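# Index the turntable one hole clockwise with plunger pin

## Task

Rotate the turntable by exactly one hole in the clockwise direction as viewed from above, make sure the plunger's pin has dropped all the way into the new hole, and finish with the fixture standing upright on the deck and neither gripper touching it.

## Robot and tools

ROBOT. Two arms, left_arm and right_arm, each a six-joint arm ending in a parallel two-finger gripper with a wrist camera. Cameras: cam_head_left, cam_head_right, cam_left_wrist, cam_right_wrist, all 896x504 pixels. A camera cable resting on the fixture counts as that hand touching it.

FRAMES. Scene frame: origin at table-top height, halfway between the nominal arm bases, +x out over the table, +z up, left_arm on the +y side (this has nothing to do with which side of an image things appear on). Calibrated base places in the scene frame: left_arm at (+0.025, +0.326, +0.031) m, quat_wxyz (1, 0, 0, +0.003); right_arm at (-0.004, -0.268, +0.031) m, quat_wxyz (1, 0, 0, -0.018). Both bases have +z as up. Each arm's hand pose, velocity and wrist camera pose are printed in that arm's own base frame; fixed cameras and the table use the scene frame. Printed hand positions can be wrong by a few cm, more when the arm reaches far. The gripper's fingers point along its +z and open along its y. end_effector_position sits between the finger pads, roughly 1 cm short of the tips.

ROW LAYOUT. Every command row is one flat list of 14 numbers covering both arms, even if only one moves: left_arm's 6 joints then its opening, then right_arm's 6 joints then its opening. Joint order inside each arm: waist, shoulder, elbow, wrist roll, wrist yaw, wrist pitch. Joint values are absolute target angles in radians (the same numbers Joint positions shows), not offsets. Stated ranges in that row order: waist -2.618 to 3.054, shoulder 0.000 to 3.142, elbow 0.000 to 3.142, wrist roll -2.094 to 2.094, wrist yaw -1.571 to 1.571, wrist pitch -1.571 to 1.571. True ends may differ by up to 0.059 rad; a target more than 0.059 past a stated end and further out than the current angle gets the call rejected. Opening is on a -1 (shut) to +1 (fully open) scale; to keep a gripper unchanged, repeat its current command, since 0 is itself a command.

TOOLS.
execute_actions(actions, cameras): actions is a list of actions; each action is a list of up to 15 rows, one per 1/30 s step, and a short list repeats its final row to fill 15 steps. An empty list just reports state. Each joint's target is kept within 0.339 rad (waist, shoulder, elbow) or 2.2 rad (wrists) of its measured angle per step, and targets that would shift the hand over 200 mm are scaled back, so large changes take several actions.
move(target, speed, blend, opening_speed, blocking, cameras): target is one 14-number row or up to 15 rows, all absolute. Joints travel in sync, so the hand traces a curve, and nothing is avoided. speed is rad/s for the joint with the longest way (0.01 to 12.57, default 0.5), one value or one per target. blend (rad) rounds corners between listed targets. opening_speed (0.2 or more per second) ramps the fingers; use the low end when closing on something fragile. blocking=false returns after about 0.5 s while the move continues; a new move takes over from the current point.
wait(seconds 0 to 10): lets time pass with last commands held.
stop(): brakes a running move.
zoom_image(camera, region=[x0,y0,x1,y1]): enlarges up to 504x504 px of a camera's newest image.
read_manual(section): licence texts only.
finished_scene(scene): ends the current scene with its number; irreversible.

RESULTS. Joint positions and Joint velocities list each arm in the row order, followed by finger gap (m; 0.094 fully open). Joint targets shows what the joints are now being driven to; resend those to hold still. Tool commands shows current gripper commands. grip_measured uses the opening scale; with nothing held it can read up to about 2.7 mm wide; on a hard part under full squeeze it reads slightly narrower. About 0.05 below the touch reading (0.11+ for small or round items) the gripper squeezes at full force, roughly 50 to 64 N per pad. Joint torques follow position order, positive toward larger angles; the first three wrap at ±28 N m. A move result adds a move: line such as done, off_target, moving, held or fault, possibly limits=held. "joint sent to its limit" means a joint was clipped at its end; "joint command not followed" means the clearance check altered targets. MOTOR HOT appears at 75 °C; at 90 °C an over-temperature fault folds that arm away for good, and at 100 °C it goes limp. Holding loads, stretching out or pushing into unreachable poses heats motors.

CAUTIONS. Avoid dropping parts, releasing anything still in motion, fast collisions and heavy pressing; touch gently and slowly, since speed and overshoot past contact raise force. Never let the arms collide or grip each other's fingers. Keep everything on the table. Before finishing, open and withdraw both grippers so the fixture stays upright, the pin seated, with no contact. Time keeps running while you think, and any unfinished move continues meanwhile.

Each tool is called as name(argument=value, ...) on one line, values as JSON.

## Session

execute_actions(actions=[], cameras=["cam_head_left"])

zoom_image(camera="cam_head_left", region=[340, 220, 560, 400])

Scene clock: 0.00 s.
left_arm: end_effector_position=(+0.3789, +0.0005, +0.1416) grip_measured=+1.000 end_effector_quat_wxyz=(+0.682, -0.014, +0.730, +0.047) | right_arm: end_effector_position=(+0.3580, -0.0478, +0.1413) grip_measured=+1.000 end_effector_quat_wxyz=(+0.679, +0.114, +0.720, -0.089)
Joint names: [waist, shoulder, elbow, wrist roll, wrist yaw, wrist pitch]
Joint positions: left_arm=[-0.079 1.56 0.222 0.039 -0.166 1.272 0.094] | right_arm=[0.009 1.506 0.165 0.047 0.296 1.275 0.094]
Joint velocities: within noise
Joint torques (N m): no reading
Heat: left arm: 30 °C; right arm: 31 °C.
Joint targets: left_arm=[-0.079 1.557 0.226 0.038 -0.166 1.267] | right_arm=[0.009 1.502 0.170 0.046 0.296 1.270]
Tool commands: left_gripper/opening=+1.0 right_gripper/opening=+1.0
Images, in order (width x height): cam_head_left 896x504.

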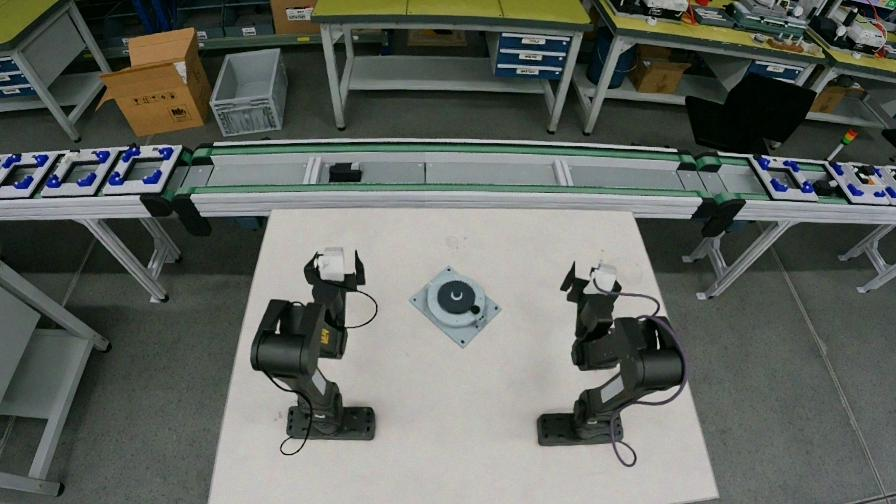

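Scaled by 2.291 from the camera's 896x504 image, which has a finer 1280x720 frame.

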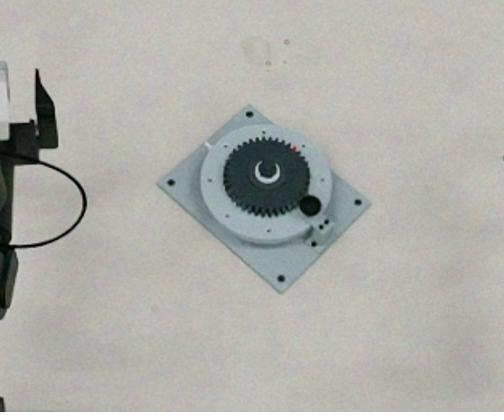

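move(target=[-0.2737, 1.507, 0.402, 0.238, 0.612, 0.704, -0.15, 0.7245, 1.30, 1.00, 0.0, 0.0, -0.43, 0.3], speed=1.5, cameras=["cam_left_wrist", "cam_right_wrist"])

Scene clock: 12.73 s.
left_arm: end_effector_position=(+0.3226, -0.1914, +0.0931) grip_measured=-0.149 end_effector_quat_wxyz=(+0.512, +0.350, +0.740, -0.258) | right_arm: end_effector_position=(+0.2908, +0.2529, +0.1778) grip_measured=+0.302 end_effector_quat_wxyz=(+0.370, -0.317, +0.862, +0.136)
Joint names: [waist, shoulder, elbow, wrist roll, wrist yaw, wrist pitch]
Joint positions: left_arm=[-0.268 1.528 0.378 0.225 0.597 0.724 0.04] | right_arm=[0.718 1.319 0.978 0.009 0.01 -0.419 0.061]
Joint velocities: within noise
Joint torques (N m): left_arm=[-0.46 -7.17 6.41 0.16 0.27 1.77] | right_arm=[0.65 -6.57 10.99 -0.07 -0.11 1.35]
Heat: left arm: 30 °C; right arm: 31 °C.
Joint targets: left_arm=[-0.274 1.507 0.402 0.238 0.612 0.704] | right_arm=[0.724 1.300 1.000 0.000 0.000 -0.430]
move: done
Images, in order (width x height): cam_left_wrist 896x504, cam_right_wrist 896x504.

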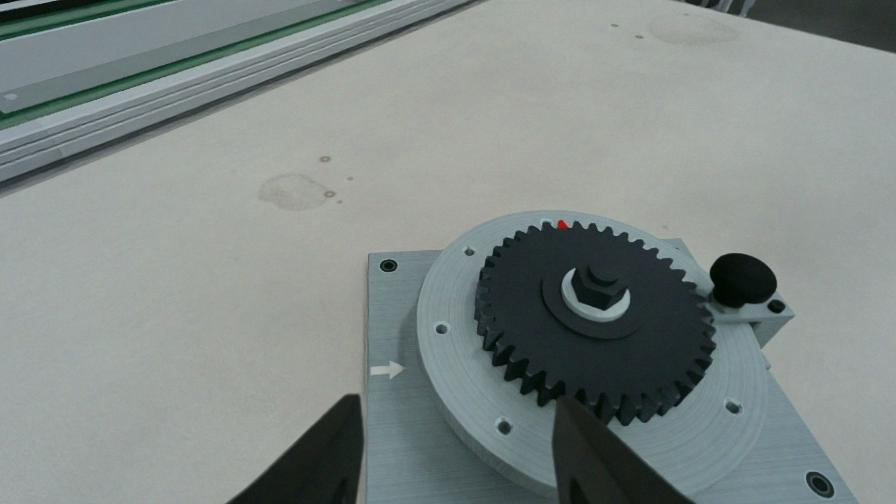

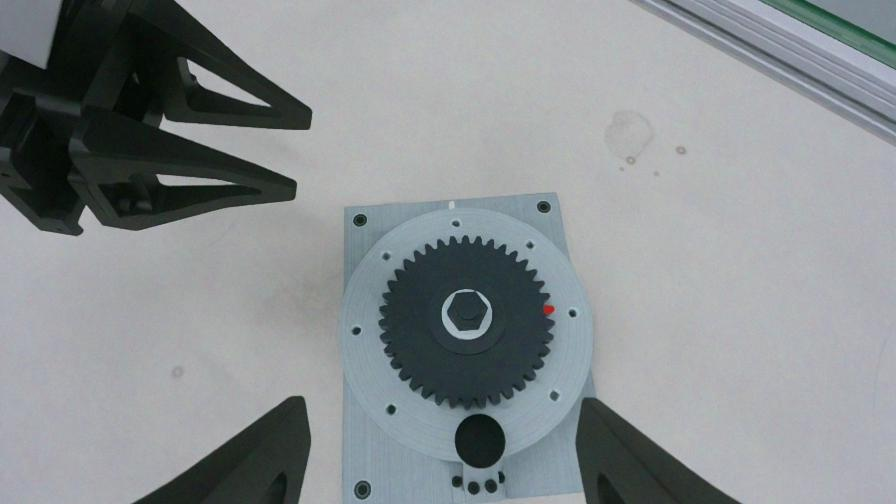

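move(target=[[-0.357, 2.005, 0.356, 0.25, 0.64, 1.249, -0.15, 0.631, 1.619, 1.011, -0.136, -0.087, -0.438, 0.3], [-0.357, 2.005, 0.356, 0.25, 0.64, 1.249, -0.15, 0.631, 1.703, 0.869, -0.136, -0.087, -0.212, 0.3], [-0.357, 2.005, 0.356, 0.25, 0.64, 1.249, -0.15, 0.631, 1.703, 0.869, -0.136, -0.087, -0.212, -0.75]], speed=[0.8, 0.35, 0.35], opening_speed=1.5, cameras=["cam_left_wrist", "cam_right_wrist"])

move(target=[[-0.357, 2.029, 0.444, 0.25, 0.64, 1.175, -0.15, 0.631, 1.595, 0.942, -0.136, -0.087, -0.028, -0.75], [-0.357, 2.038, 0.470, 0.25, 0.64, 1.157, -0.15, 0.631, 1.505, 1.006, -0.136, -0.087, 0.131, -0.75], [-0.360, 2.0965, 0.629, 0.25, 0.64, 1.047, -0.15, 0.631, 1.505, 1.006, -0.136, -0.087, 0.136, -0.75]], speed=[0.5, 0.5, 0.13], cameras=["cam_left_wrist", "cam_right_wrist"])

Scene clock: 56.33 s.
left_arm: end_effector_position=(+0.3150, -0.2251, +0.0311) grip_measured=-0.149 end_effector_quat_wxyz=(+0.516, +0.394, +0.705, -0.284) | right_arm: end_effector_position=(+0.3033, +0.2431, +0.0301) grip_measured=-0.500 end_effector_quat_wxyz=(+0.244, -0.370, +0.891, +0.102)
Joint names: [waist, shoulder, elbow, wrist roll, wrist yaw, wrist pitch]
Joint positions: left_arm=[-0.35 1.989 0.365 0.24 0.626 1.238 0.04] | right_arm=[0.638 1.689 0.875 -0.128 -0.076 -0.226 0.024]
Joint velocities: within noise
Joint torques (N m): left_arm=[-0.62 -5.65 1.62 0.12 0.24 2.16] | right_arm=[-0.79 -6.32 6.9 -0.07 -0.16 1.24]
Heat: left arm: 31 °C; right arm: 32 °C.
Joint targets: left_arm=[-0.357 2.005 0.356 0.250 0.640 1.249] | right_arm=[0.631 1.703 0.869 -0.136 -0.087 -0.212]
move: done
Images, in order (width x height): cam_left_wrist 896x504, cam_right_wrist 896x504.

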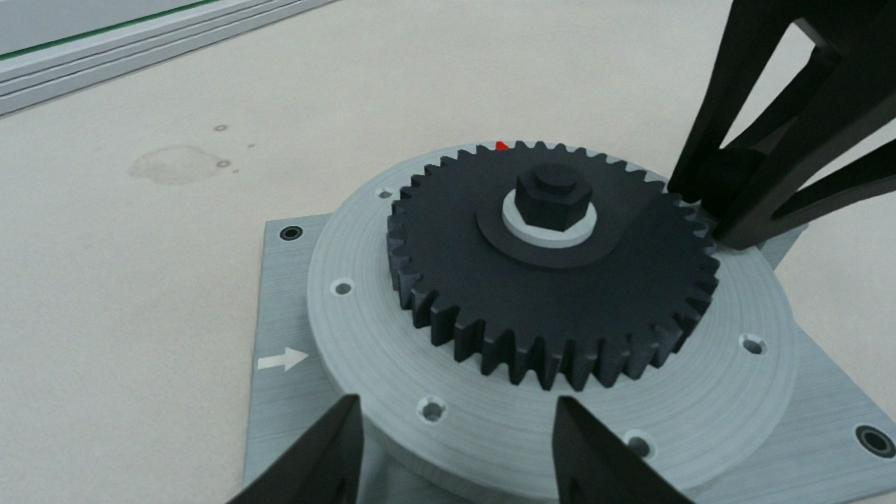

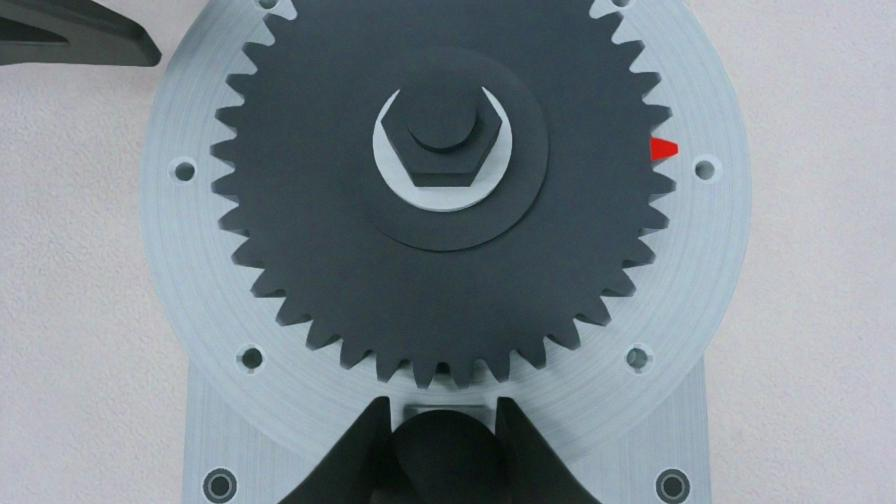

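Scene clock: 58.80 s.
left_arm: end_effector_position=(+0.3722, -0.2444, +0.0316) grip_measured=-0.149 end_effector_quat_wxyz=(+0.518, +0.392, +0.707, -0.280) | right_arm: end_effector_position=(+0.3081, +0.2458, +0.0410) grip_measured=-0.500 end_effector_quat_wxyz=(+0.264, -0.368, +0.886, +0.105)
Joint names: [waist, shoulder, elbow, wrist roll, wrist yaw, wrist pitch]
Joint positions: left_arm=[-0.35 2.074 0.612 0.241 0.616 1.077 0.04] | right_arm=[0.638 1.665 0.875 -0.128 -0.072 -0.21 0.024]
Joint velocities: within noise
Joint torques (N m): left_arm=[-0.85 -6.83 4.45 0.11 0.33 1.69] | right_arm=[-0.75 -19.75 20.11 -0.06 -0.19 4.17]
Heat: left arm: 31 °C; right arm: 34 °C.
Joint targets: left_arm=[-0.360 2.096 0.629 0.250 0.640 1.047] | right_arm=[0.631 1.511 1.001 -0.136 -0.087 0.124]
move: off_target (right_arm); right_arm: the wrist pitch is farthest, 0.346 rad from its target
Images, in order (width x height): cam_left_wrist 896x504, cam_right_wrist 896x504.

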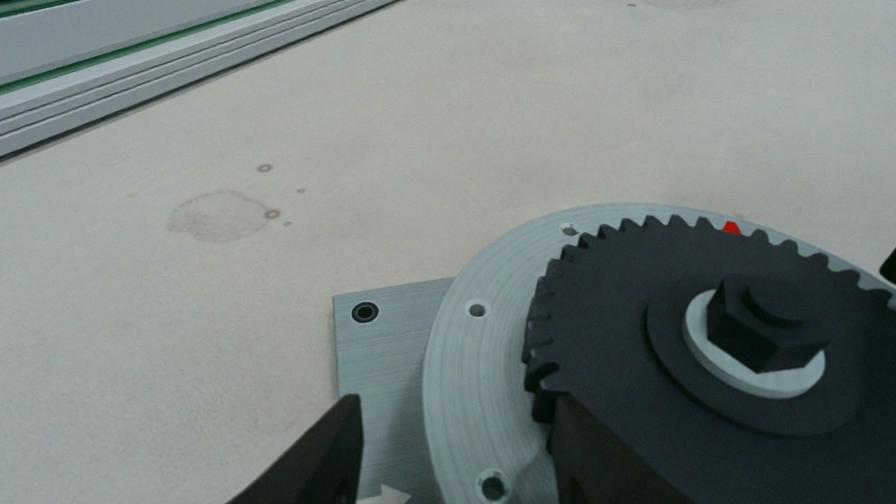

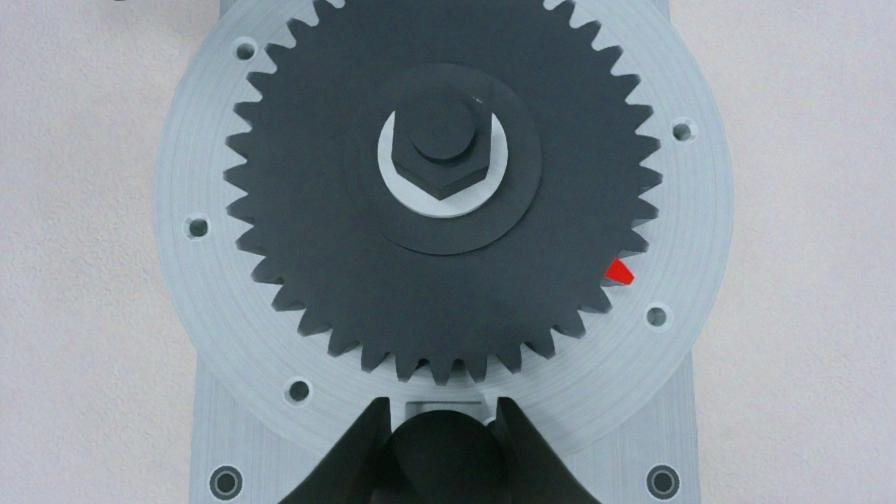

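move(target=[-0.381, 2.110, 0.672, 0.25, 0.64, 1.017, -0.15, 0.631, 1.511, 1.001, -0.136, -0.087, 0.124, -0.75], speed=0.1, cameras=["cam_right_wrist"])

Scene clock: 72.23 s.
left_arm: end_effector_position=(+0.3802, -0.2507, +0.0320) grip_measured=-0.149 end_effector_quat_wxyz=(+0.517, +0.394, +0.707, -0.280) | right_arm: end_effector_position=(+0.3081, +0.2457, +0.0410) grip_measured=-0.500 end_effector_quat_wxyz=(+0.264, -0.368, +0.886, +0.104)
Joint names: [waist, shoulder, elbow, wrist roll, wrist yaw, wrist pitch]
Joint positions: left_arm=[-0.359 2.088 0.655 0.241 0.61 1.046 0.04] | right_arm=[0.638 1.665 0.875 -0.128 -0.072 -0.21 0.024]
Joint velocities: within noise
Joint torques (N m): left_arm=[-1.84 -7.1 4.59 0.11 0.38 1.71] | right_arm=[-0.8 -19.74 20.03 -0.06 -0.21 4.19]
Heat: left arm: 32 °C; right arm: 49 °C.
Joint targets: left_arm=[-0.381 2.110 0.672 0.250 0.640 1.017] | right_arm=[0.631 1.511 1.001 -0.136 -0.087 0.124]
move: off_target (right_arm); right_arm: the wrist pitch is farthest, 0.334 rad from its target
Images, in order (width x height): cam_right_wrist 896x504.

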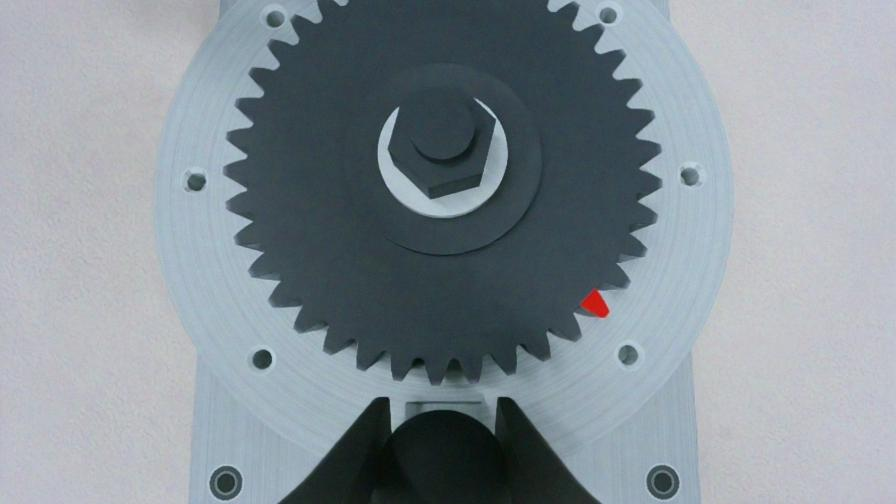

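move(target=[-0.381, 2.110, 0.672, 0.25, 0.64, 1.017, -0.15, 0.631, 1.689, 0.880, -0.136, -0.087, -0.216, -0.75], speed=0.5, cameras=["cam_right_wrist"])

Scene clock: 82.13 s.
left_arm: end_effector_position=(+0.3805, -0.2511, +0.0322) grip_measured=-0.149 end_effector_quat_wxyz=(+0.517, +0.394, +0.707, -0.280) | right_arm: end_effector_position=(+0.3037, +0.2423, +0.0307) grip_measured=-0.500 end_effector_quat_wxyz=(+0.245, -0.369, +0.891, +0.100)
Joint names: [waist, shoulder, elbow, wrist roll, wrist yaw, wrist pitch]
Joint positions: left_arm=[-0.36 2.088 0.656 0.241 0.608 1.045 0.04] | right_arm=[0.638 1.686 0.875 -0.128 -0.071 -0.229 0.024]
Joint velocities: within noise
Joint torques (N m): left_arm=[-1.7 -7.1 4.46 0.11 0.41 1.7] | right_arm=[-0.75 -7.17 7.87 -0.06 -0.2 1.23]
Heat: left arm: 31 °C; right arm: 54 °C.
Joint targets: left_arm=[-0.381 2.110 0.672 0.250 0.640 1.017] | right_arm=[0.631 1.689 0.880 -0.136 -0.087 -0.216]
move: done
Images, in order (width x height): cam_right_wrist 896x504.

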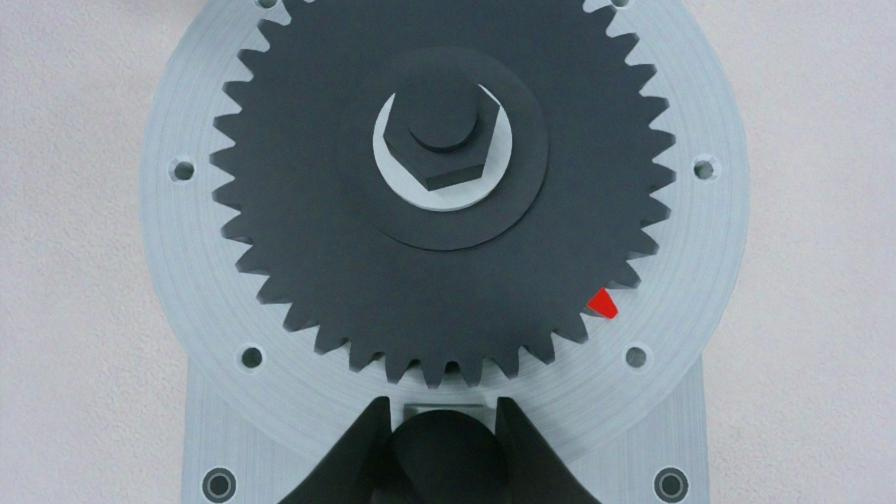

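move(target=[[-0.368, 2.100, 0.632, 0.25, 0.64, 1.047, -0.15, 0.631, 1.689, 0.880, -0.136, -0.087, -0.216, 0.3], [-0.357, 2.005, 0.356, 0.25, 0.64, 1.249, -0.15, 0.631, 1.619, 1.011, -0.136, -0.087, -0.438, 0.3], [-0.2, 1.50, 0.30, 0.1, 0.3, 0.95, -0.15, 0.7, 1.30, 1.00, 0.0, 0.0, -0.43, 0.3]], speed=[0.3, 0.7, 1.0], cameras=["cam_right_wrist", "cam_head_left"])

Scene clock: 98.67 s.
left_arm: end_effector_position=(+0.3650, -0.1298, +0.1208) grip_measured=-0.150 end_effector_quat_wxyz=(+0.608, +0.215, +0.750, -0.148) | right_arm: end_effector_position=(+0.2954, +0.2481, +0.1836) grip_measured=+0.298 end_effector_quat_wxyz=(+0.374, -0.317, +0.861, +0.137)
Joint names: [waist, shoulder, elbow, wrist roll, wrist yaw, wrist pitch]
Joint positions: left_arm=[-0.206 1.514 0.314 0.111 0.305 0.97 0.04] | right_arm=[0.692 1.314 0.992 -0.01 -0.01 -0.43 0.061]
Joint velocities: within noise
Joint torques (N m): left_arm=[0.49 -6.26 3.3 -0.11 0 1.95] | right_arm=[0.72 -6.06 9.66 0.12 0.08 1.47]
Heat: left arm: 31 °C; right arm: 42 °C.
Joint targets: left_arm=[-0.200 1.500 0.300 0.100 0.300 0.950] | right_arm=[0.700 1.300 1.000 0.000 0.000 -0.430]
move: done
Images, in order (width x height): cam_head_left 896x504, cam_right_wrist 896x504.

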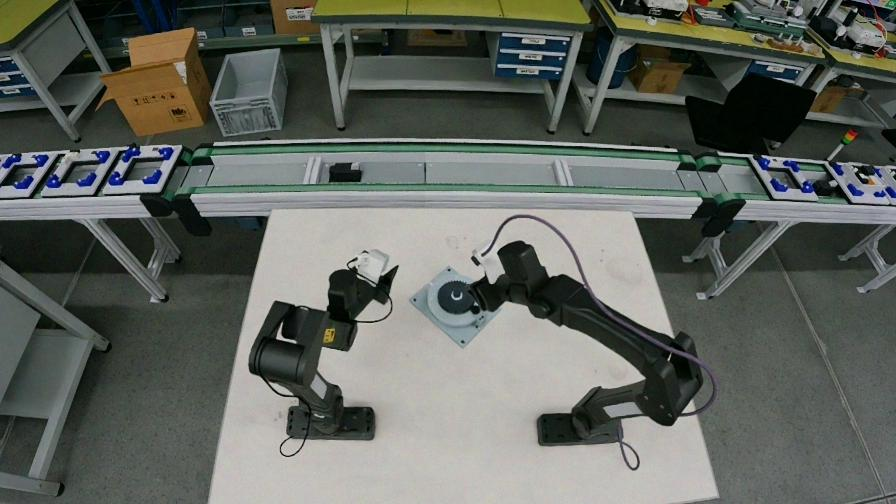

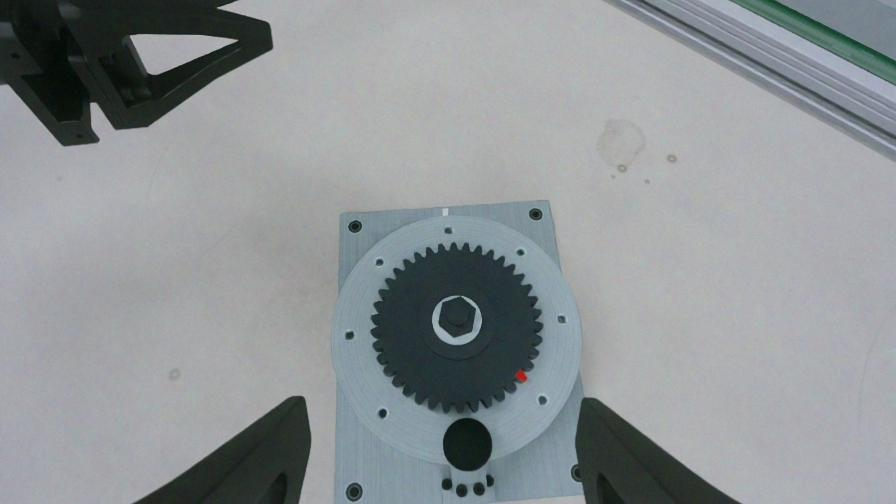

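Turned one hole, pin is seated, both hands clear.

finished_scene(scene=2)

The scene is finished: the task was done.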